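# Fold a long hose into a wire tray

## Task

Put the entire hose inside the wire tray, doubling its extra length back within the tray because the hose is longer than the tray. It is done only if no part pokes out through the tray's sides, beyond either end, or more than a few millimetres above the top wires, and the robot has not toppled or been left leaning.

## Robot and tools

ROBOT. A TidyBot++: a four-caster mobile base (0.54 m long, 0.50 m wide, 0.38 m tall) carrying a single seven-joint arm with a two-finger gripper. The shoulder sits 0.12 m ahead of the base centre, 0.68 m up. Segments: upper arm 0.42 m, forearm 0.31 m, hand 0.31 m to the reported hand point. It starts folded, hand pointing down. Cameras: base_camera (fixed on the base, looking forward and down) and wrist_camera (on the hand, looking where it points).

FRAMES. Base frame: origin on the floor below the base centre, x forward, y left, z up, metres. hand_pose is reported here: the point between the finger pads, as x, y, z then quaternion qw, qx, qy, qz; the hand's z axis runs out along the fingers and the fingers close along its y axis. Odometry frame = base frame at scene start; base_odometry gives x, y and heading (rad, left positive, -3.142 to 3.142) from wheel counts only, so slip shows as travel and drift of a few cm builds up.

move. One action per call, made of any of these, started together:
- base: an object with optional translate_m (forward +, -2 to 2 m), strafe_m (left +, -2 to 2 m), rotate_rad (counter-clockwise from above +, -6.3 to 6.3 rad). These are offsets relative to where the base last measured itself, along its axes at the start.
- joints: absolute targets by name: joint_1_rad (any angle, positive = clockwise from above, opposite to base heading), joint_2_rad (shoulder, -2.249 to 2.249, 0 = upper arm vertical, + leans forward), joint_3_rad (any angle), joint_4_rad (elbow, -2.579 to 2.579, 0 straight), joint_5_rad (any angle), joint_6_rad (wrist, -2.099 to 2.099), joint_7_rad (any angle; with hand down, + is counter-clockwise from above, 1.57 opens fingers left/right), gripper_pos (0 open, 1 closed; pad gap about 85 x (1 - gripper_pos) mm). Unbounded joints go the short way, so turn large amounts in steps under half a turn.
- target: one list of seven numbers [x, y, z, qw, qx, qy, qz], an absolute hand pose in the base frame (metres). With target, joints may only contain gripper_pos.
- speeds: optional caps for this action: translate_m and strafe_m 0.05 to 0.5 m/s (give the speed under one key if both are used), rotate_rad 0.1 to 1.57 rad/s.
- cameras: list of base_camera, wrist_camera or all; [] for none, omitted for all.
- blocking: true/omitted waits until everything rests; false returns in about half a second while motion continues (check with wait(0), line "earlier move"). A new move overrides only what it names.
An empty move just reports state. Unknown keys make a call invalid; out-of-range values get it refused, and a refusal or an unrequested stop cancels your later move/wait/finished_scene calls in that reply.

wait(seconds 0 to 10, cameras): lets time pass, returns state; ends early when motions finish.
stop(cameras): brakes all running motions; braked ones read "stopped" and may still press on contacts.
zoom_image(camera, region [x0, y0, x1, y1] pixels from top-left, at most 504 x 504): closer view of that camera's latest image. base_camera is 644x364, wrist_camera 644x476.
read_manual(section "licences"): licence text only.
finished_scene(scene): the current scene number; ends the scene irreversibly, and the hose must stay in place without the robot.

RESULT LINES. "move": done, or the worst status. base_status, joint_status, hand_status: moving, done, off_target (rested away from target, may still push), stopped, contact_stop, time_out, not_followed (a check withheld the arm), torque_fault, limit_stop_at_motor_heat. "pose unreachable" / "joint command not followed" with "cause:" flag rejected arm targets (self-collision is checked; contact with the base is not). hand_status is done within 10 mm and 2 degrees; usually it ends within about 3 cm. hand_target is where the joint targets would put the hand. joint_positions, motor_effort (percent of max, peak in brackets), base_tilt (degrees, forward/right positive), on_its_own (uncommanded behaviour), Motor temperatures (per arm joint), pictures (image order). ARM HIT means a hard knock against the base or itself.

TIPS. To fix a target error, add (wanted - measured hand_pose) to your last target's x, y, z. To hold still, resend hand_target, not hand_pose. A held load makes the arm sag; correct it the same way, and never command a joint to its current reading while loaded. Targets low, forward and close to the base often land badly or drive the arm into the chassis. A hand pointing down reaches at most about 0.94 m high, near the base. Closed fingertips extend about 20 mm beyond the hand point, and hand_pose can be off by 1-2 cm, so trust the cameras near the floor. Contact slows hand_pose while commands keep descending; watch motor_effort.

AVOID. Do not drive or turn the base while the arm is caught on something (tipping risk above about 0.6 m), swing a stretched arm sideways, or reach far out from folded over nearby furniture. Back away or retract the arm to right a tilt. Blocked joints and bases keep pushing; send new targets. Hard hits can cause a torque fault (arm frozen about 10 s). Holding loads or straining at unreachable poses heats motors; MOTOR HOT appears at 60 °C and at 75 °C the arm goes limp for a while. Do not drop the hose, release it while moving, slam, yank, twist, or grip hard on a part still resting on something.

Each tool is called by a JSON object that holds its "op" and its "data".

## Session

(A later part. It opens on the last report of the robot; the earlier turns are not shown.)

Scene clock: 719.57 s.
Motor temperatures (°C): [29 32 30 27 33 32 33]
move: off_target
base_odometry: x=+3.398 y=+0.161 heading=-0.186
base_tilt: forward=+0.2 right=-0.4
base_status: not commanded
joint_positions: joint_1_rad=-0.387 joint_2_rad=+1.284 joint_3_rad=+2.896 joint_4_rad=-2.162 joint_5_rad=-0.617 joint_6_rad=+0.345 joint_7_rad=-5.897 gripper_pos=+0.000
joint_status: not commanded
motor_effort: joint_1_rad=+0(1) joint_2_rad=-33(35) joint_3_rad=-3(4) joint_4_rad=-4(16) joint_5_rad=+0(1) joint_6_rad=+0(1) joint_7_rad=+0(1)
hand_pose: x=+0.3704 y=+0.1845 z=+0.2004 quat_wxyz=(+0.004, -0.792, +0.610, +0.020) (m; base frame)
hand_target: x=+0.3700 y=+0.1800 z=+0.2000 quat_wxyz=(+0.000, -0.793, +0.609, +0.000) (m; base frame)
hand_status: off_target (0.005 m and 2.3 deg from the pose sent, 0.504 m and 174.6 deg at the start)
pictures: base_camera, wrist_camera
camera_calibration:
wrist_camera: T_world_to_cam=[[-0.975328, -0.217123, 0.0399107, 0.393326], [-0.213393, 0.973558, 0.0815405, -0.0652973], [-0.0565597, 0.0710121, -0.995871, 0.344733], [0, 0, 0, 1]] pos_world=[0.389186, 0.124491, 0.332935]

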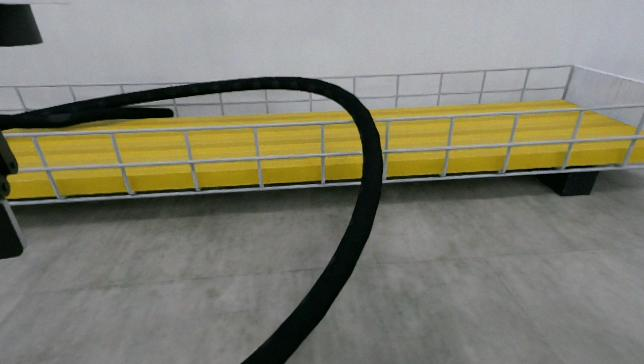

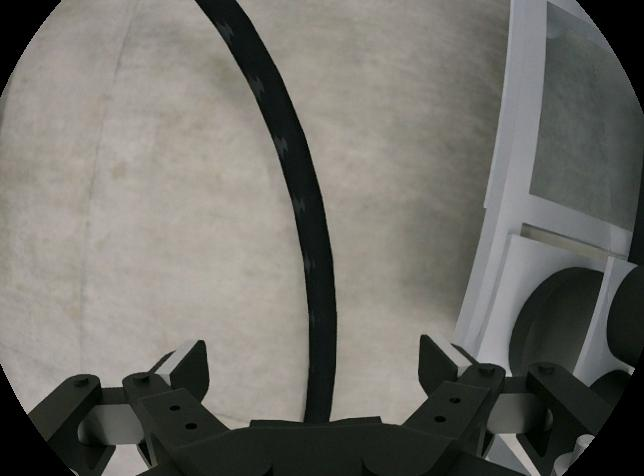

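Well centred. Descend and grasp.

{"op": "move", "data": {"target": [0.37, 0.175, 0.04, 0, 0.74, -0.673, 0], "cameras": ["wrist_camera"]}}

{"op": "move", "data": {"joints": {"gripper_pos": 0.88}, "cameras": ["wrist_camera"]}}

Scene clock: 722.37 s.
Motor temperatures (°C): [29 32 30 27 33 32 33]
move: off_target
base_odometry: x=+3.398 y=+0.161 heading=-0.186
base_tilt: forward=+0.2 right=-0.4
base_status: not commanded
joint_positions: joint_1_rad=-0.332 joint_2_rad=+1.702 joint_3_rad=+2.868 joint_4_rad=-1.858 joint_5_rad=-0.617 joint_6_rad=+0.448 joint_7_rad=-5.895 gripper_pos=+0.000
joint_status: not commanded
motor_effort: joint_1_rad=+0(1) joint_2_rad=-32(34) joint_3_rad=-3(5) joint_4_rad=-6(7) joint_5_rad=+0(1) joint_6_rad=+0(1) joint_7_rad=-1(1)
hand_pose: x=+0.3515 y=+0.1737 z=+0.0431 quat_wxyz=(-0.016, -0.751, +0.660, +0.020) (m; base frame)
hand_target: x=+0.3700 y=+0.1750 z=+0.0400 quat_wxyz=(+0.000, -0.740, +0.673, +0.000) (m; base frame)
hand_status: off_target (0.019 m and 3.5 deg from the pose sent, 0.161 m and 9.6 deg at the start)
pictures: wrist_camera
camera_calibration:
wrist_camera: T_world_to_cam=[[-0.993553, -0.0878701, 0.0716279, 0.361435], [-0.0841118, 0.994997, 0.053903, -0.0939941], [-0.076006, 0.0475308, -0.995974, 0.198689], [0, 0, 0, 1]] pos_world=[0.366301, 0.115839, 0.177067]

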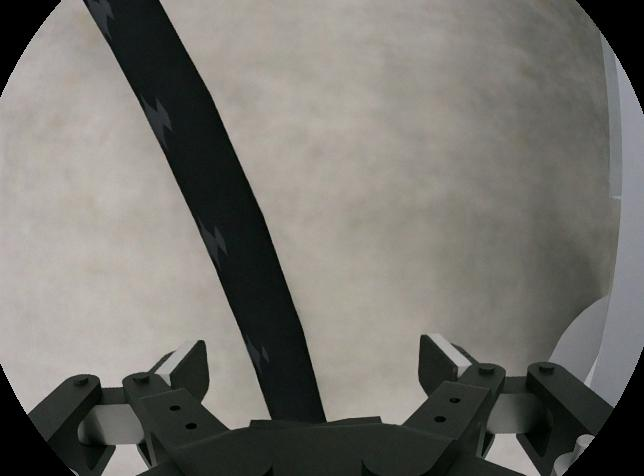

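Scene clock: 723.40 s.
Motor temperatures (°C): [29 32 30 27 33 32 33]
move: off_target
base_odometry: x=+3.398 y=+0.161 heading=-0.186
base_tilt: forward=+0.2 right=-0.4
base_status: not commanded
joint_positions: joint_1_rad=-0.332 joint_2_rad=+1.703 joint_3_rad=+2.866 joint_4_rad=-1.856 joint_5_rad=-0.617 joint_6_rad=+0.451 joint_7_rad=-5.895 gripper_pos=+0.800
joint_status: gripper_pos off_target (ended at +0.800, target +0.880)
motor_effort: joint_1_rad=+0(1) joint_2_rad=-31(33) joint_3_rad=-3(5) joint_4_rad=-5(7) joint_5_rad=+0(1) joint_6_rad=+0(1) joint_7_rad=+0(2)
hand_pose: x=+0.3532 y=+0.1748 z=+0.0428 quat_wxyz=(-0.014, -0.750, +0.661, +0.019) (m; base frame)
hand_target: x=+0.3700 y=+0.1750 z=+0.0400 quat_wxyz=(+0.000, -0.740, +0.673, +0.000) (m; base frame)
hand_status: not commanded
pictures: wrist_camera
camera_calibration:
wrist_camera: T_world_to_cam=[[-0.993928, -0.087078, 0.0672652, 0.363485], [-0.0834572, 0.994999, 0.0548886, -0.0952147], [-0.0717084, 0.0489415, -0.996224, 0.196728], [0, 0, 0, 1]] pos_world=[0.367439, 0.116762, 0.176761]

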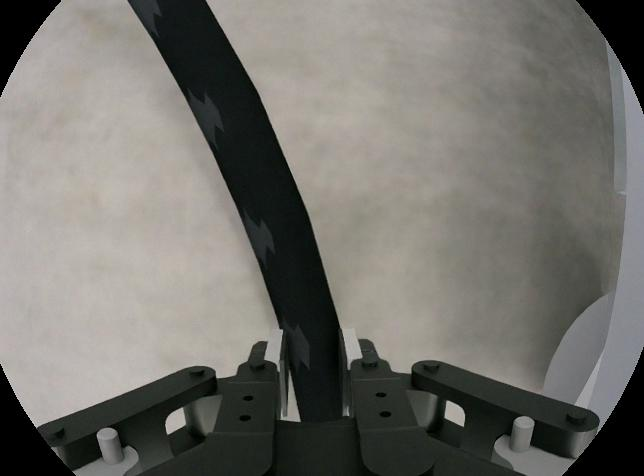

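{"op": "move", "data": {"target": [0.40, 0.16, 0.34, 0, 0.74, -0.673, 0], "cameras": ["base_camera"]}}

{"op": "move", "data": {"target": [0.60, 0.14, 0.34, 0, 0.70, -0.714, 0], "cameras": ["base_camera"]}}

{"op": "move", "data": {"target": [0.77, 0.12, 0.32, 0, 0.68, -0.733, 0]}}

Scene clock: 726.60 s.
Motor temperatures (°C): [29 32 30 27 33 32 33]
move: off_target
base_odometry: x=+3.398 y=+0.161 heading=-0.186
base_tilt: forward=+0.2 right=-0.4
base_status: not commanded
joint_positions: joint_1_rad=-0.561 joint_2_rad=+0.887 joint_3_rad=+3.196 joint_4_rad=-2.272 joint_5_rad=-0.905 joint_6_rad=-0.029 joint_7_rad=-5.773 gripper_pos=+0.802
joint_status: not commanded
motor_effort: joint_1_rad=+1(1) joint_2_rad=-33(39) joint_3_rad=+2(4) joint_4_rad=+3(6) joint_5_rad=+0(1) joint_6_rad=+2(3) joint_7_rad=-1(2)
hand_pose: x=+0.3913 y=+0.1500 z=+0.3220 quat_wxyz=(-0.019, -0.751, +0.660, -0.004) (m; base frame)
hand_target: x=+0.4000 y=+0.1600 z=+0.3400 quat_wxyz=(+0.000, -0.740, +0.673, +0.000) (m; base frame)
hand_status: off_target (0.022 m and 3.0 deg from the pose sent, 0.301 m and 3.3 deg at the start)
pictures: base_camera

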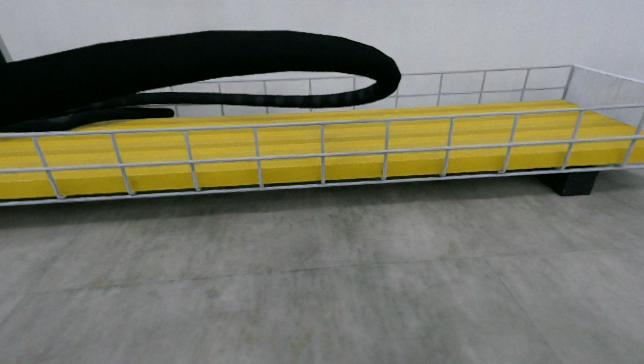

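Scene clock: 728.73 s.
Motor temperatures (°C): [29 32 30 27 33 32 33]
move: off_target
base_odometry: x=+3.398 y=+0.161 heading=-0.186
base_tilt: forward=+0.2 right=-0.4
base_status: not commanded
joint_positions: joint_1_rad=-0.526 joint_2_rad=+0.999 joint_3_rad=+3.481 joint_4_rad=-1.709 joint_5_rad=-0.634 joint_6_rad=-0.564 joint_7_rad=-6.062 gripper_pos=+0.804
joint_status: not commanded
motor_effort: joint_1_rad=+1(2) joint_2_rad=-45(46) joint_3_rad=+7(8) joint_4_rad=+13(14) joint_5_rad=-1(2) joint_6_rad=+4(4) joint_7_rad=-1(2)
hand_pose: x=+0.5774 y=+0.1615 z=+0.3244 quat_wxyz=(+0.003, -0.707, +0.707, +0.020) (m; base frame)
hand_target: x=+0.6000 y=+0.1400 z=+0.3400 quat_wxyz=(+0.000, -0.700, +0.714, +0.000) (m; base frame)
hand_status: off_target (0.035 m and 2.6 deg from the pose sent, 0.210 m and 8.9 deg at the start)
pictures: base_camera

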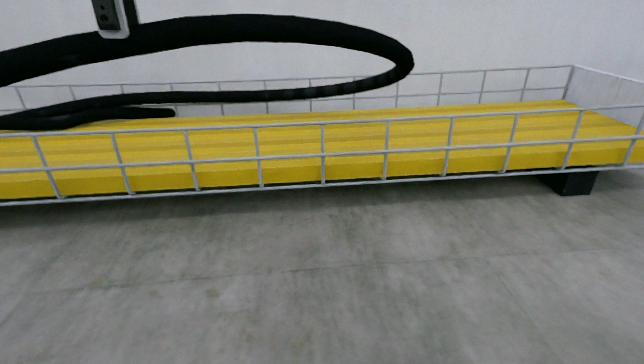

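Scene clock: 730.77 s.
Motor temperatures (°C): [29 32 30 27 33 32 33]
move: off_target
base_odometry: x=+3.398 y=+0.161 heading=-0.186
base_tilt: forward=+0.2 right=-0.4
base_status: not commanded
joint_positions: joint_1_rad=-0.312 joint_2_rad=+1.307 joint_3_rad=+3.453 joint_4_rad=-0.952 joint_5_rad=-0.420 joint_6_rad=-0.981 joint_7_rad=-6.313 gripper_pos=+0.806
joint_status: not commanded
motor_effort: joint_1_rad=+1(1) joint_2_rad=-58(59) joint_3_rad=+5(8) joint_4_rad=+20(21) joint_5_rad=-1(2) joint_6_rad=+6(6) joint_7_rad=+0(2)
hand_pose: x=+0.7431 y=+0.1356 z=+0.2893 quat_wxyz=(-0.006, -0.686, +0.727, +0.030) (m; base frame)
hand_target: x=+0.7700 y=+0.1200 z=+0.3200 quat_wxyz=(+0.000, -0.680, +0.733, +0.000) (m; base frame)
hand_status: off_target (0.044 m and 3.6 deg from the pose sent, 0.197 m and 4.9 deg at the start)
pictures: base_camera, wrist_camera
camera_calibration:
wrist_camera: T_world_to_cam=[[-0.992573, 0.0969009, 0.0735483, 0.703198], [0.102521, 0.991752, 0.0769224, -0.181245], [-0.0654879, 0.0838914, -0.994321, 0.462267], [0, 0, 0, 1]] pos_world=[0.746829, 0.072829, 0.421864]

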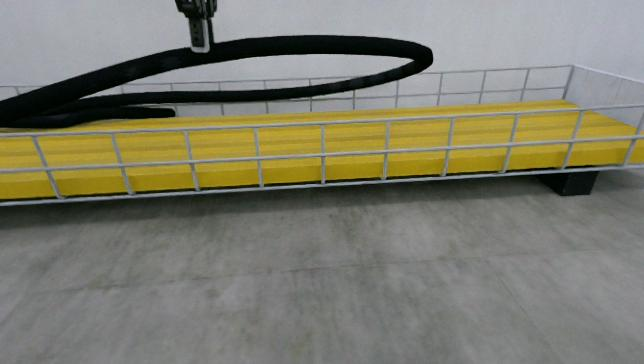

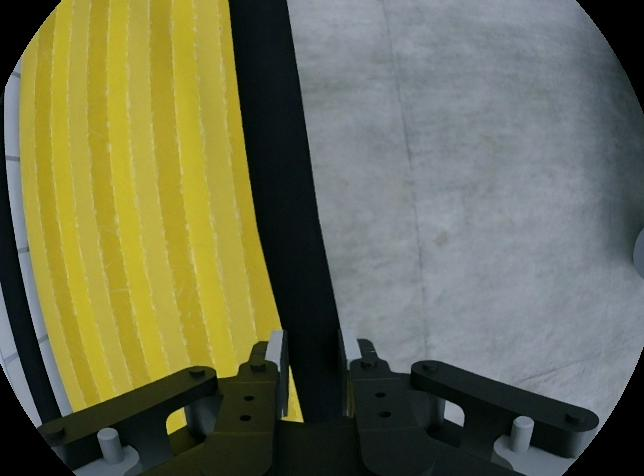

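{"op": "move", "data": {"base": {"translate_m": 0.06}, "speeds": {"translate_m": 0.1}, "target": [0.79, 0.08, 0.28, 0, 0.76, -0.65, 0]}}

{"op": "move", "data": {"target": [0.79, 0.08, 0.18, 0, 0.76, -0.65, 0]}}

Scene clock: 733.17 s.
Motor temperatures (°C): [29 32 30 27 33 32 33]
move: off_target
base_odometry: x=+3.457 y=+0.150 heading=-0.186
base_tilt: forward=+0.2 right=-0.4
base_status: done
joint_positions: joint_1_rad=-0.204 joint_2_rad=+1.425 joint_3_rad=+3.396 joint_4_rad=-0.832 joint_5_rad=-0.366 joint_6_rad=-0.996 joint_7_rad=-6.177 gripper_pos=+0.808
joint_status: not commanded
motor_effort: joint_1_rad=+1(3) joint_2_rad=-60(62) joint_3_rad=+5(6) joint_4_rad=+21(22) joint_5_rad=+0(1) joint_6_rad=+6(7) joint_7_rad=+0(1)
hand_pose: x=+0.7514 y=+0.0900 z=+0.2382 quat_wxyz=(-0.012, -0.722, +0.690, +0.043) (m; base frame)
hand_target: x=+0.7900 y=+0.0800 z=+0.2800 quat_wxyz=(+0.000, -0.760, +0.650, +0.000) (m; base frame)
hand_status: off_target (0.058 m and 8.1 deg from the pose sent, 0.073 m and 12.8 deg at the start)
pictures: base_camera, wrist_camera
camera_calibration:
wrist_camera: T_world_to_cam=[[-0.995009, -0.00878289, 0.0993989, 0.724778], [0.000106432, 0.996025, 0.0890743, -0.0593084], [-0.0997861, 0.0886403, -0.991053, 0.440389], [0, 0, 0, 1]] pos_world=[0.765111, 0.0264021, 0.36969]

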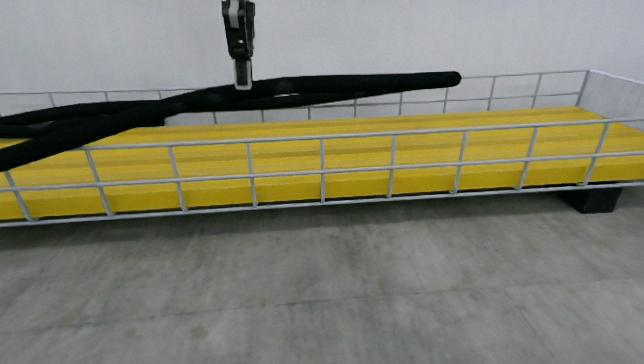

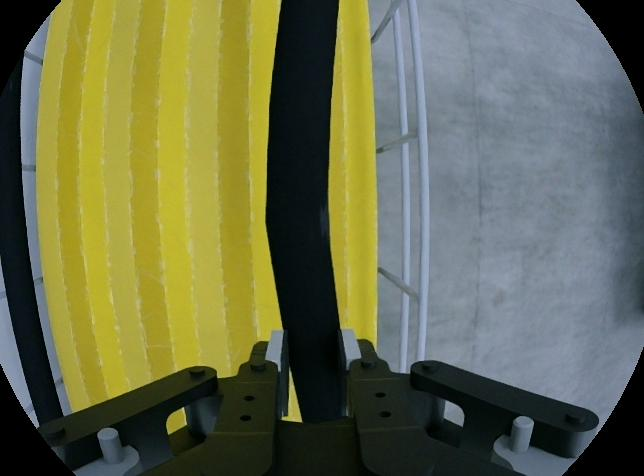

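Scene clock: 734.57 s.
Motor temperatures (°C): [29 32 30 27 33 32 33]
move: off_target
base_odometry: x=+3.457 y=+0.150 heading=-0.186
base_tilt: forward=+0.2 right=-0.4
base_status: not commanded
joint_positions: joint_1_rad=-0.188 joint_2_rad=+1.614 joint_3_rad=+3.375 joint_4_rad=-0.653 joint_5_rad=-0.351 joint_6_rad=-0.996 joint_7_rad=-6.177 gripper_pos=+0.823
joint_status: not commanded
motor_effort: joint_1_rad=+0(1) joint_2_rad=-55(61) joint_3_rad=+4(4) joint_4_rad=+18(22) joint_5_rad=+0(1) joint_6_rad=+5(7) joint_7_rad=+0(1)
hand_pose: x=+0.7461 y=+0.0948 z=+0.1547 quat_wxyz=(-0.018, -0.735, +0.676, +0.051) (m; base frame)
hand_target: x=+0.7900 y=+0.0800 z=+0.1800 quat_wxyz=(+0.000, -0.760, +0.650, +0.000) (m; base frame)
hand_status: off_target (0.053 m and 7.5 deg from the pose sent, 0.071 m and 8.1 deg at the start)
pictures: base_camera, wrist_camera
camera_calibration:
wrist_camera: T_world_to_cam=[[-0.991871, -0.0471499, 0.118187, 0.726222], [-0.0361957, 0.994991, 0.0931767, -0.030079], [-0.121989, 0.0881414, -0.98861, 0.372971], [0, 0, 0, 1]] pos_world=[0.764728, 0.0312955, 0.285695]

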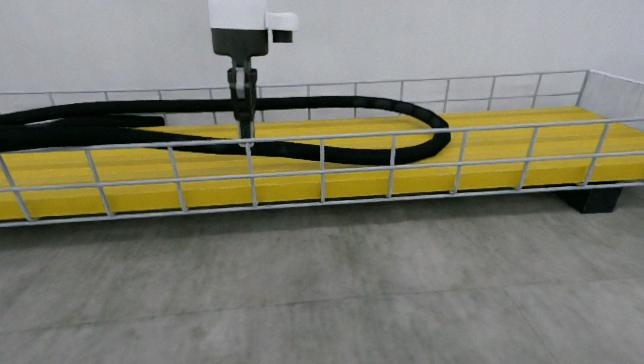

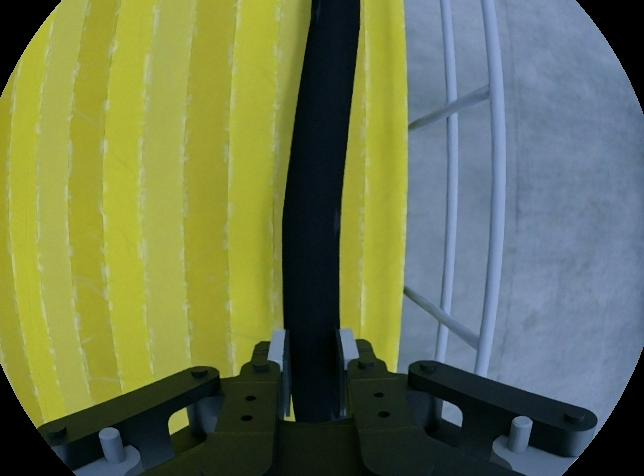

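{"op": "move", "data": {"target": [0.80, 0.075, 0.155, 0, 0.78, -0.625, 0], "cameras": []}}

{"op": "move", "data": {"joints": {"gripper_pos": 0.3}}}

{"op": "move", "data": {"target": [0.78, 0.075, 0.32, 0, 0.78, -0.625, 0], "cameras": []}}

{"op": "move", "data": {"target": [0.40, 0.1, 0.63, 0, 0.65, 0.76, 0]}}

Scene clock: 737.57 s.
Motor temperatures (°C): [29 32 30 27 33 32 33]
move: off_target
base_odometry: x=+3.457 y=+0.150 heading=-0.186
base_tilt: forward=+0.2 right=-0.4
base_status: not commanded
joint_positions: joint_1_rad=-0.166 joint_2_rad=+1.704 joint_3_rad=+3.334 joint_4_rad=-0.480 joint_5_rad=-0.303 joint_6_rad=-1.019 joint_7_rad=-6.173 gripper_pos=+0.827
joint_status: not commanded
motor_effort: joint_1_rad=+1(1) joint_2_rad=-57(58) joint_3_rad=+2(4) joint_4_rad=+20(21) joint_5_rad=+1(2) joint_6_rad=+7(8) joint_7_rad=+1(1)
hand_pose: x=+0.7717 y=+0.1031 z=+0.1350 quat_wxyz=(+0.004, -0.751, +0.659, +0.039) (m; base frame)
hand_target: x=+0.8000 y=+0.0750 z=+0.1550 quat_wxyz=(+0.000, -0.780, +0.625, +0.000) (m; base frame)
hand_status: off_target (0.045 m and 6.9 deg from the pose sent, 0.057 m and 10.0 deg at the start)
pictures: none
No camera images: "cameras" was empty.

Scene clock: 738.43 s.
Motor temperatures (°C): [29 32 30 27 33 32 33]
move: done
base_odometry: x=+3.457 y=+0.150 heading=-0.186
base_tilt: forward=+0.2 right=-0.4
base_status: not commanded
joint_positions: joint_1_rad=-0.163 joint_2_rad=+1.704 joint_3_rad=+3.333 joint_4_rad=-0.468 joint_5_rad=-0.290 joint_6_rad=-1.019 joint_7_rad=-6.167 gripper_pos=+0.300
joint_status: all done
motor_effort: joint_1_rad=+1(2) joint_2_rad=-55(57) joint_3_rad=+2(3) joint_4_rad=+18(20) joint_5_rad=+0(2) joint_6_rad=+4(7) joint_7_rad=-1(1)
hand_pose: x=+0.7776 y=+0.0997 z=+0.1377 quat_wxyz=(+0.005, -0.755, +0.655, +0.032) (m; base frame)
hand_target: x=+0.8000 y=+0.0750 z=+0.1550 quat_wxyz=(+0.000, -0.780, +0.625, +0.000) (m; base frame)
hand_status: not commanded
pictures: base_camera, wrist_camera
camera_calibration:
wrist_camera: T_world_to_cam=[[-0.992882, -0.104725, 0.0567264, 0.774765], [-0.0987274, 0.990095, 0.0998242, 0.0158898], [-0.0666185, 0.0935133, -0.993387, 0.316614], [0, 0, 0, 1]] pos_world=[0.791912, 0.035797, 0.268984]

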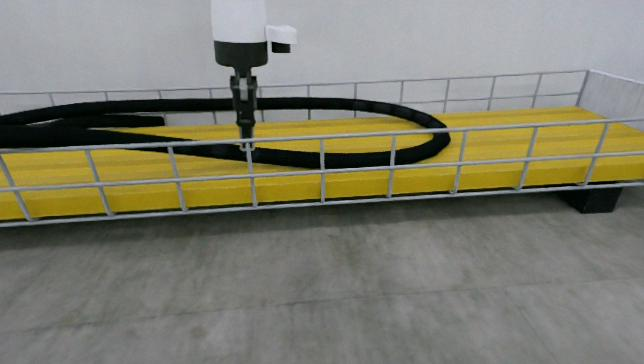

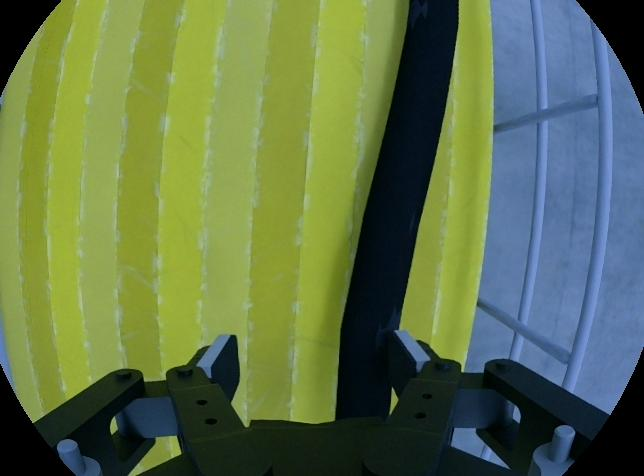

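Scene clock: 740.17 s.
Motor temperatures (°C): [29 32 30 27 33 32 33]
move: off_target
base_odometry: x=+3.457 y=+0.150 heading=-0.186
base_tilt: forward=+0.2 right=-0.4
base_status: not commanded
joint_positions: joint_1_rad=-0.186 joint_2_rad=+1.308 joint_3_rad=+3.371 joint_4_rad=-0.869 joint_5_rad=-0.290 joint_6_rad=-1.019 joint_7_rad=-6.094 gripper_pos=+0.300
joint_status: not commanded
motor_effort: joint_1_rad=+0(2) joint_2_rad=-51(58) joint_3_rad=+3(4) joint_4_rad=+15(19) joint_5_rad=+0(1) joint_6_rad=-1(4) joint_7_rad=+0(1)
hand_pose: x=+0.7718 y=+0.0768 z=+0.3040 quat_wxyz=(-0.002, -0.759, +0.651, +0.019) (m; base frame)
hand_target: x=+0.7800 y=+0.0750 z=+0.3200 quat_wxyz=(+0.000, -0.780, +0.625, +0.000) (m; base frame)
hand_status: off_target (0.018 m and 4.4 deg from the pose sent, 0.184 m and 5.7 deg at the start)
pictures: none
No camera images: "cameras" was empty.

Scene clock: 743.60 s.
Motor temperatures (°C): [29 32 30 27 33 32 33]
move: off_target
base_odometry: x=+3.457 y=+0.150 heading=-0.186
base_tilt: forward=+0.2 right=-0.4
base_status: not commanded
joint_positions: joint_1_rad=-0.138 joint_2_rad=+0.104 joint_3_rad=+2.929 joint_4_rad=-2.020 joint_5_rad=-0.059 joint_6_rad=-1.019 joint_7_rad=-3.404 gripper_pos=+0.300
joint_status: not commanded
motor_effort: joint_1_rad=+0(1) joint_2_rad=-19(54) joint_3_rad=+1(3) joint_4_rad=+16(17) joint_5_rad=-1(1) joint_6_rad=+0(1) joint_7_rad=-1(1)
hand_pose: x=+0.4028 y=+0.1232 z=+0.6257 quat_wxyz=(+0.032, -0.686, -0.726, -0.017) (m; base frame)
hand_target: x=+0.4000 y=+0.1000 z=+0.6300 quat_wxyz=(+0.000, -0.650, -0.760, +0.000) (m; base frame)
hand_status: off_target (0.024 m and 7.0 deg from the pose sent, 0.495 m and 179.9 deg at the start)
pictures: base_camera, wrist_camera
camera_calibration:
wrist_camera: T_world_to_cam=[[0.999872, 0.0159782, -0.00121865, -0.403871], [0.0159474, -0.999629, -0.022087, 0.1822], [-0.00157111, 0.0220648, -0.999755, 0.760765], [0, 0, 0, 1]] pos_world=[0.402109, 0.1718, 0.764111]

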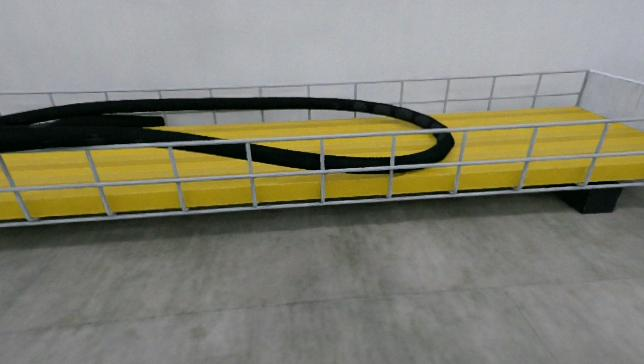

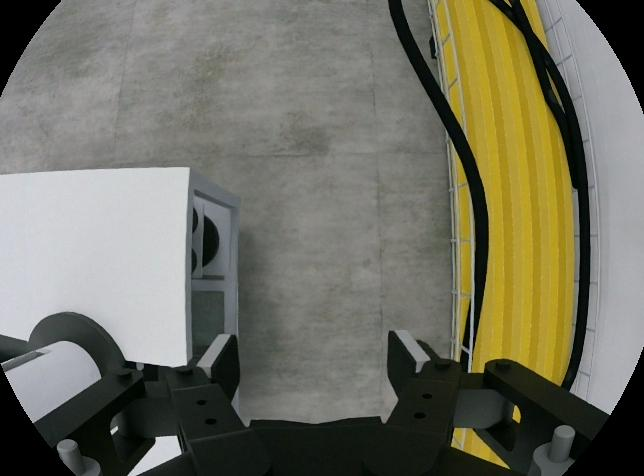

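{"op": "zoom_image", "data": {"camera": "wrist_camera", "region": [380, 0, 620, 200]}}

Scaled by 2.100.

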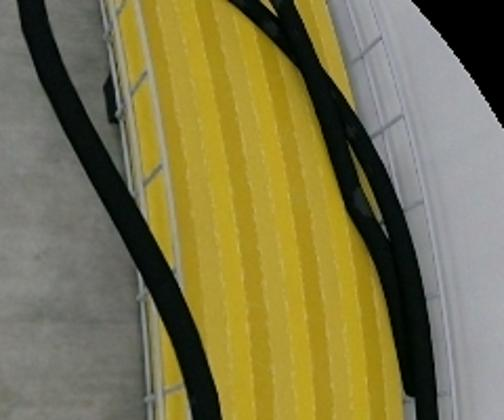

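{"op": "move", "data": {"base": {"strafe_m": 0.5, "translate_m": -0.06}, "speeds": {"strafe_m": 0.3}, "joints": {"gripper_pos": 0.0}}}

Scene clock: 748.77 s.
Motor temperatures (°C): [29 32 30 27 33 32 33]
move: done
base_odometry: x=+3.491 y=+0.653 heading=-0.187
base_tilt: forward=+0.1 right=-0.4
base_status: done
joint_positions: joint_1_rad=-0.132 joint_2_rad=+0.104 joint_3_rad=+2.923 joint_4_rad=-2.020 joint_5_rad=-0.055 joint_6_rad=-1.019 joint_7_rad=-3.401 gripper_pos=+0.000
joint_status: all done
motor_effort: joint_1_rad=+0(2) joint_2_rad=-19(20) joint_3_rad=+0(2) joint_4_rad=+16(17) joint_5_rad=+0(1) joint_6_rad=+0(1) joint_7_rad=-1(1)
hand_pose: x=+0.4029 y=+0.1219 z=+0.6256 quat_wxyz=(+0.031, -0.685, -0.728, -0.016) (m; base frame)
hand_target: x=+0.4000 y=+0.1000 z=+0.6300 quat_wxyz=(+0.000, -0.650, -0.760, +0.000) (m; base frame)
hand_status: not commanded
pictures: base_camera, wrist_camera
camera_calibration:
wrist_camera: T_world_to_cam=[[0.999802, 0.019909, -0.000146907, -0.405116], [0.0199025, -0.999618, -0.0191922, 0.177478], [-0.000528947, 0.0191854, -0.999816, 0.760674], [0, 0, 0, 1]] pos_world=[0.401906, 0.170881, 0.763881]

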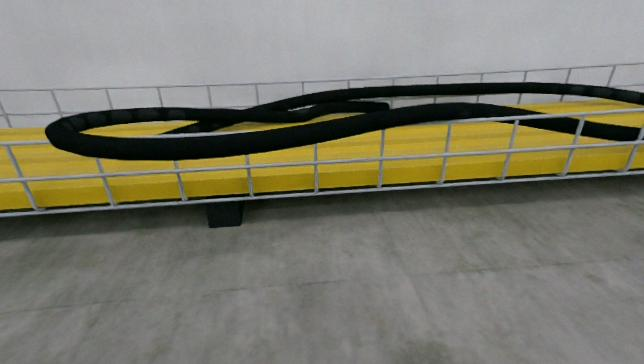

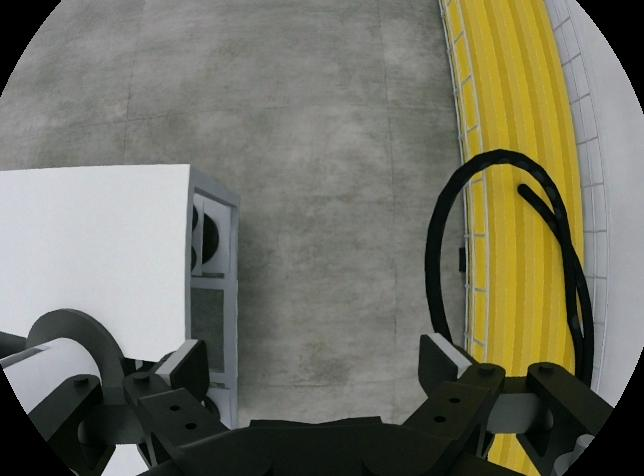

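{"op": "move", "data": {"target": [0.60, 0.14, 0.33, 0, 0.72, -0.694, 0]}}

Scene clock: 753.27 s.
Motor temperatures (°C): [29 32 30 27 33 32 33]
move: off_target
base_odometry: x=+3.491 y=+0.653 heading=-0.187
base_tilt: forward=+0.2 right=-0.4
base_status: not commanded
joint_positions: joint_1_rad=-0.482 joint_2_rad=+0.997 joint_3_rad=+3.473 joint_4_rad=-1.682 joint_5_rad=-0.483 joint_6_rad=-0.630 joint_7_rad=-6.007 gripper_pos=+0.000
joint_status: not commanded
motor_effort: joint_1_rad=+0(0) joint_2_rad=-40(42) joint_3_rad=+5(6) joint_4_rad=+9(16) joint_5_rad=+1(1) joint_6_rad=-1(1) joint_7_rad=-1(1)
hand_pose: x=+0.5728 y=+0.1290 z=+0.3293 quat_wxyz=(-0.034, -0.758, +0.652, +0.022) (m; base frame)
hand_target: x=+0.6000 y=+0.1400 z=+0.3300 quat_wxyz=(+0.000, -0.720, +0.694, +0.000) (m; base frame)
hand_status: off_target (0.029 m and 8.0 deg from the pose sent, 0.356 m and 178.6 deg at the start)
pictures: base_camera, wrist_camera
camera_calibration:
wrist_camera: T_world_to_cam=[[-0.988907, -0.108741, 0.10118, 0.5472], [-0.105961, 0.99384, 0.0324784, -0.0266244], [-0.104088, 0.021397, -0.994338, 0.52161], [0, 0, 0, 1]] pos_world=[0.592602, 0.0748027, 0.464155]

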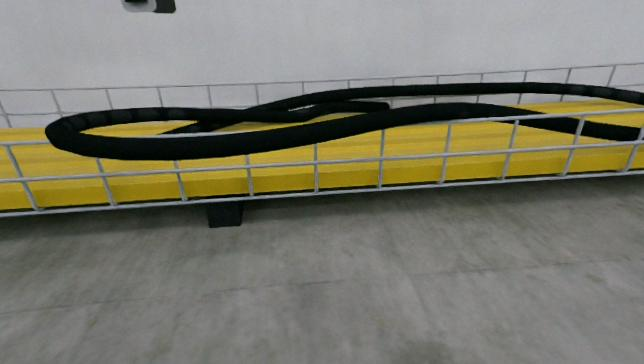

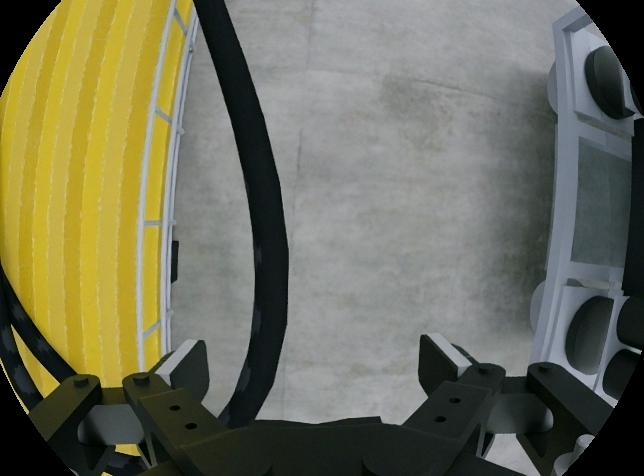

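{"op": "move", "data": {"target": [0.63, 0.10, 0.20, 0, 0.68, -0.733, 0]}}

Scene clock: 756.73 s.
Motor temperatures (°C): [29 32 30 27 33 32 33]
move: off_target
base_odometry: x=+3.491 y=+0.653 heading=-0.187
base_tilt: forward=+0.2 right=-0.4
base_status: not commanded
joint_positions: joint_1_rad=-0.376 joint_2_rad=+1.300 joint_3_rad=+3.453 joint_4_rad=-1.500 joint_5_rad=-0.597 joint_6_rad=-0.518 joint_7_rad=-6.009 gripper_pos=+0.000
joint_status: not commanded
motor_effort: joint_1_rad=+0(2) joint_2_rad=-43(47) joint_3_rad=+4(6) joint_4_rad=+7(9) joint_5_rad=+1(1) joint_6_rad=-1(1) joint_7_rad=-1(1)
hand_pose: x=+0.6035 y=+0.0855 z=+0.1987 quat_wxyz=(-0.040, -0.709, +0.704, +0.012) (m; base frame)
hand_target: x=+0.6300 y=+0.1000 z=+0.2000 quat_wxyz=(+0.000, -0.680, +0.733, +0.000) (m; base frame)
hand_status: off_target (0.030 m and 6.7 deg from the pose sent, 0.144 m and 13.7 deg at the start)
pictures: base_camera, wrist_camera
camera_calibration:
wrist_camera: T_world_to_cam=[[-0.994995, 0.0362498, 0.0931143, 0.5789], [0.0368665, 0.999308, 0.00491166, -0.0570704], [-0.0928719, 0.00831988, -0.995643, 0.390484], [0, 0, 0, 1]] pos_world=[0.614372, 0.0327971, 0.335159]

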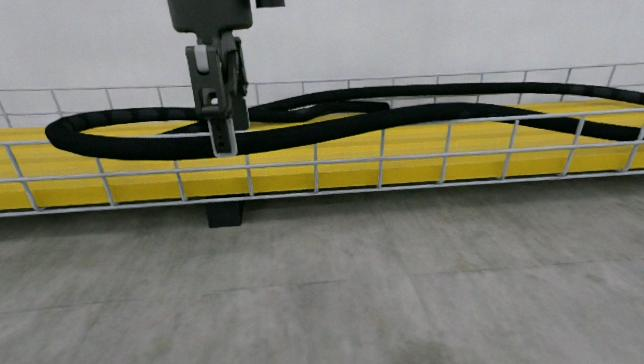

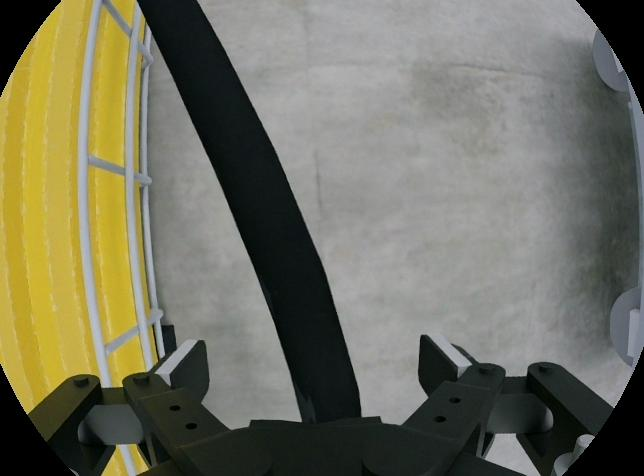

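{"op": "move", "data": {"target": [0.625, 0.095, 0.185, 0, 0.70, -0.714, 0], "cameras": []}}

{"op": "move", "data": {"joints": {"gripper_pos": 0.88}, "cameras": ["wrist_camera"]}}

{"op": "move", "data": {"target": [0.63, 0.095, 0.33, 0, 0.70, -0.714, 0]}}

Scene clock: 758.67 s.
Motor temperatures (°C): [29 32 30 27 33 32 33]
move: off_target
base_odometry: x=+3.491 y=+0.653 heading=-0.187
base_tilt: forward=+0.2 right=-0.4
base_status: not commanded
joint_positions: joint_1_rad=-0.362 joint_2_rad=+1.315 joint_3_rad=+3.429 joint_4_rad=-1.500 joint_5_rad=-0.606 joint_6_rad=-0.479 joint_7_rad=-5.967 gripper_pos=+0.000
joint_status: not commanded
motor_effort: joint_1_rad=+0(1) joint_2_rad=-43(44) joint_3_rad=+5(6) joint_4_rad=+6(7) joint_5_rad=+0(1) joint_6_rad=+0(1) joint_7_rad=-1(1)
hand_pose: x=+0.6052 y=+0.0878 z=+0.1887 quat_wxyz=(-0.031, -0.719, +0.694, +0.011) (m; base frame)
hand_target: x=+0.6250 y=+0.0950 z=+0.1850 quat_wxyz=(+0.000, -0.700, +0.714, +0.000) (m; base frame)
hand_status: off_target (0.021 m and 4.9 deg from the pose sent, 0.027 m and 5.0 deg at the start)
pictures: none
No camera images: "cameras" was empty.

Scene clock: 759.70 s.
Motor temperatures (°C): [29 32 30 27 33 32 33]
move: off_target
base_odometry: x=+3.491 y=+0.653 heading=-0.187
base_tilt: forward=+0.2 right=-0.4
base_status: not commanded
joint_positions: joint_1_rad=-0.362 joint_2_rad=+1.315 joint_3_rad=+3.428 joint_4_rad=-1.500 joint_5_rad=-0.606 joint_6_rad=-0.479 joint_7_rad=-5.967 gripper_pos=+0.736
joint_status: gripper_pos off_target (ended at +0.736, target +0.880)
motor_effort: joint_1_rad=+0(1) joint_2_rad=-42(44) joint_3_rad=+5(6) joint_4_rad=+7(7) joint_5_rad=+1(1) joint_6_rad=+0(1) joint_7_rad=-1(1)
hand_pose: x=+0.6051 y=+0.0883 z=+0.1887 quat_wxyz=(-0.030, -0.719, +0.695, +0.011) (m; base frame)
hand_target: x=+0.6250 y=+0.0950 z=+0.1850 quat_wxyz=(+0.000, -0.700, +0.714, +0.000) (m; base frame)
hand_status: not commanded
pictures: wrist_camera
camera_calibration:
wrist_camera: T_world_to_cam=[[-0.996907, 0.00693234, 0.0782864, 0.587926], [0.00838201, 0.999799, 0.0182041, -0.0451163], [-0.0781444, 0.018804, -0.996765, 0.371032], [0, 0, 0, 1]] pos_world=[0.61548, 0.0340547, 0.324626]

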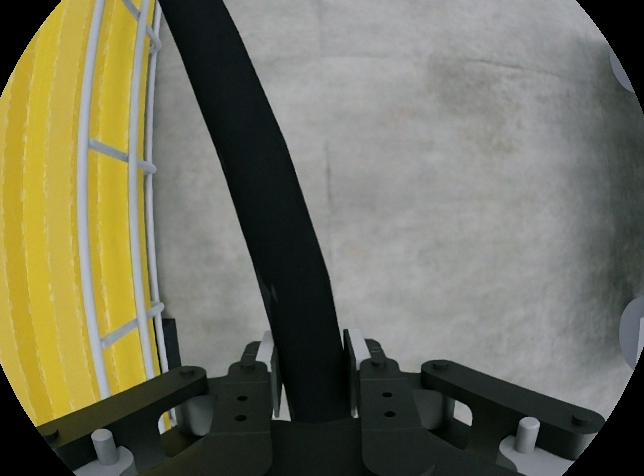

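Scene clock: 761.13 s.
Motor temperatures (°C): [29 32 30 27 33 32 33]
move: off_target
base_odometry: x=+3.491 y=+0.653 heading=-0.187
base_tilt: forward=+0.2 right=-0.4
base_status: not commanded
joint_positions: joint_1_rad=-0.371 joint_2_rad=+1.076 joint_3_rad=+3.483 joint_4_rad=-1.595 joint_5_rad=-0.600 joint_6_rad=-0.574 joint_7_rad=-6.005 gripper_pos=+0.737
joint_status: not commanded
motor_effort: joint_1_rad=-1(2) joint_2_rad=-46(49) joint_3_rad=+4(6) joint_4_rad=+11(12) joint_5_rad=+0(1) joint_6_rad=+1(1) joint_7_rad=+0(1)
hand_pose: x=+0.6297 y=+0.0898 z=+0.3024 quat_wxyz=(+0.005, -0.693, +0.721, +0.004) (m; base frame)
hand_target: x=+0.6300 y=+0.0950 z=+0.3300 quat_wxyz=(+0.000, -0.700, +0.714, +0.000) (m; base frame)
hand_status: off_target (0.028 m and 1.3 deg from the pose sent, 0.144 m and 4.8 deg at the start)
pictures: base_camera, wrist_camera
camera_calibration:
wrist_camera: T_world_to_cam=[[-0.996767, 0.0780362, 0.0191047, 0.614898], [0.0790532, 0.995062, 0.0600264, -0.105609], [-0.0143262, 0.0613426, -0.998014, 0.442634], [0, 0, 0, 1]] pos_world=[0.6276, 0.0299512, 0.436347]

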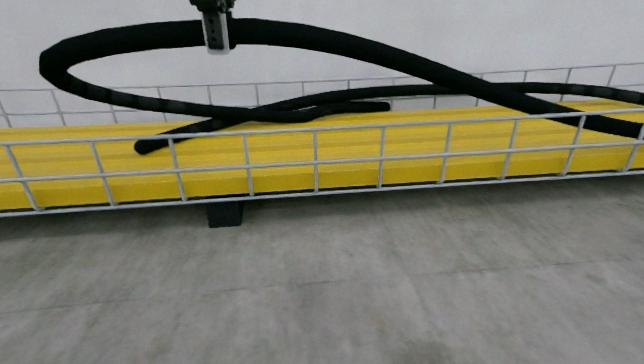

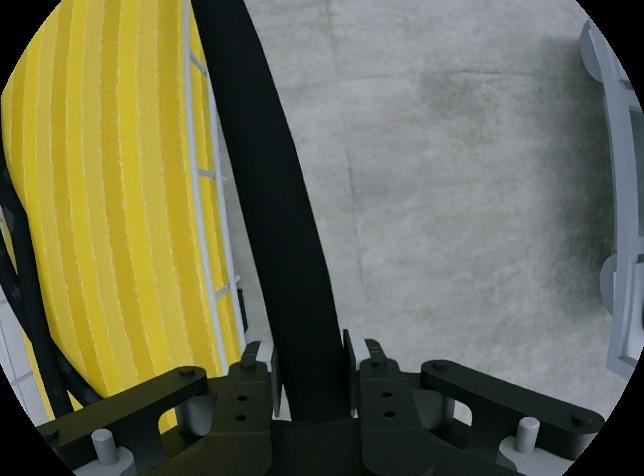

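{"op": "move", "data": {"base": {"translate_m": 0.06, "strafe_m": 0.1}, "speeds": {"translate_m": 0.1}, "target": [0.77, 0.09, 0.32, 0, 0.643, -0.766, 0]}}

{"op": "move", "data": {"target": [0.77, 0.09, 0.19, 0, 0.643, -0.766, 0]}}

Scene clock: 764.27 s.
Motor temperatures (°C): [29 32 30 27 33 32 33]
move: off_target
base_odometry: x=+3.568 y=+0.740 heading=-0.186
base_tilt: forward=+0.2 right=-0.4
base_status: done
joint_positions: joint_1_rad=-0.278 joint_2_rad=+1.284 joint_3_rad=+3.469 joint_4_rad=-0.979 joint_5_rad=-0.448 joint_6_rad=-0.967 joint_7_rad=-6.351 gripper_pos=+0.738
joint_status: not commanded
motor_effort: joint_1_rad=+1(5) joint_2_rad=-55(56) joint_3_rad=+6(7) joint_4_rad=+19(20) joint_5_rad=+0(1) joint_6_rad=+6(6) joint_7_rad=-1(1)
hand_pose: x=+0.7505 y=+0.1108 z=+0.2987 quat_wxyz=(+0.003, -0.648, +0.761, +0.028) (m; base frame)
hand_target: x=+0.7700 y=+0.0900 z=+0.3200 quat_wxyz=(+0.000, -0.643, +0.766, +0.000) (m; base frame)
hand_status: off_target (0.036 m and 3.3 deg from the pose sent, 0.141 m and 7.8 deg at the start)
pictures: base_camera, wrist_camera
camera_calibration:
wrist_camera: T_world_to_cam=[[-0.978742, 0.196129, 0.0599727, 0.694974], [0.200813, 0.975858, 0.0858765, -0.232848], [-0.0416821, 0.0960943, -0.994499, 0.455015], [0, 0, 0, 1]] pos_world=[0.745926, 0.0471984, 0.430828]

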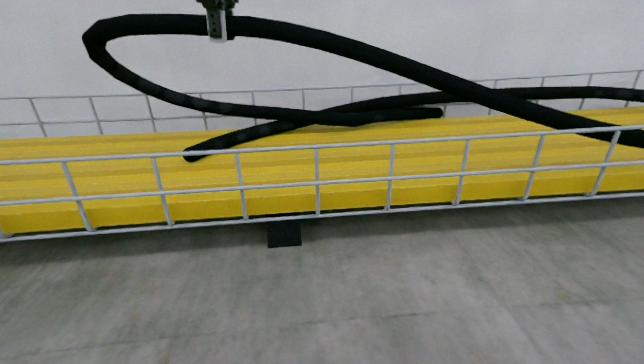

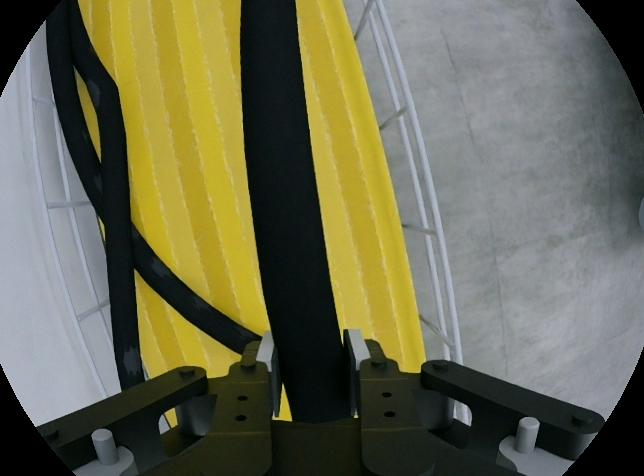

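Scene clock: 765.80 s.
Motor temperatures (°C): [29 32 30 27 33 32 33]
move: off_target
base_odometry: x=+3.568 y=+0.740 heading=-0.186
base_tilt: forward=+0.2 right=-0.4
base_status: not commanded
joint_positions: joint_1_rad=-0.271 joint_2_rad=+1.542 joint_3_rad=+3.427 joint_4_rad=-0.814 joint_5_rad=-0.448 joint_6_rad=-0.952 joint_7_rad=-6.369 gripper_pos=+0.738
joint_status: not commanded
motor_effort: joint_1_rad=+4(5) joint_2_rad=-54(57) joint_3_rad=+7(8) joint_4_rad=+15(20) joint_5_rad=+2(3) joint_6_rad=+3(6) joint_7_rad=-1(1)
hand_pose: x=+0.7169 y=+0.1253 z=+0.1689 quat_wxyz=(-0.031, -0.658, +0.750, +0.058) (m; base frame)
hand_target: x=+0.7700 y=+0.0900 z=+0.1900 quat_wxyz=(+0.000, -0.643, +0.766, +0.000) (m; base frame)
hand_status: off_target (0.067 m and 8.0 deg from the pose sent, 0.112 m and 3.3 deg at the start)
pictures: base_camera, wrist_camera
camera_calibration:
wrist_camera: T_world_to_cam=[[-0.974623, 0.166072, 0.150098, 0.65261], [0.178165, 0.981437, 0.0709848, -0.21107], [-0.135523, 0.0959256, -0.98612, 0.389023], [0, 0, 0, 1]] pos_world=[0.726376, 0.0614542, 0.30065]

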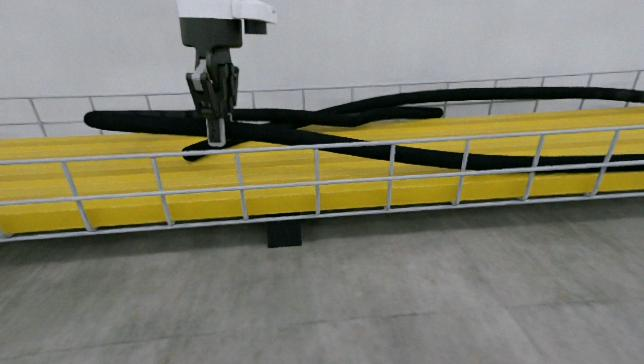

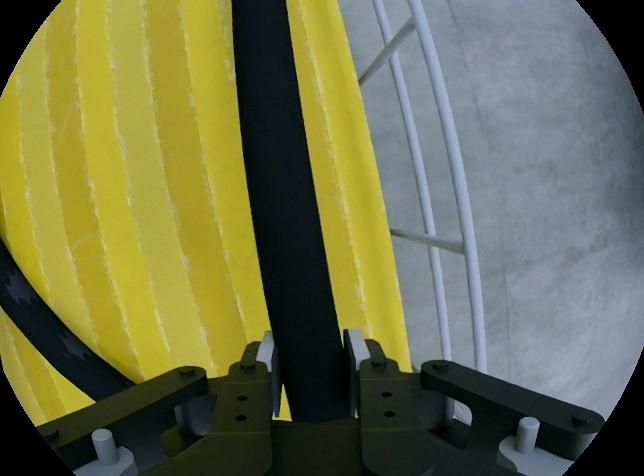

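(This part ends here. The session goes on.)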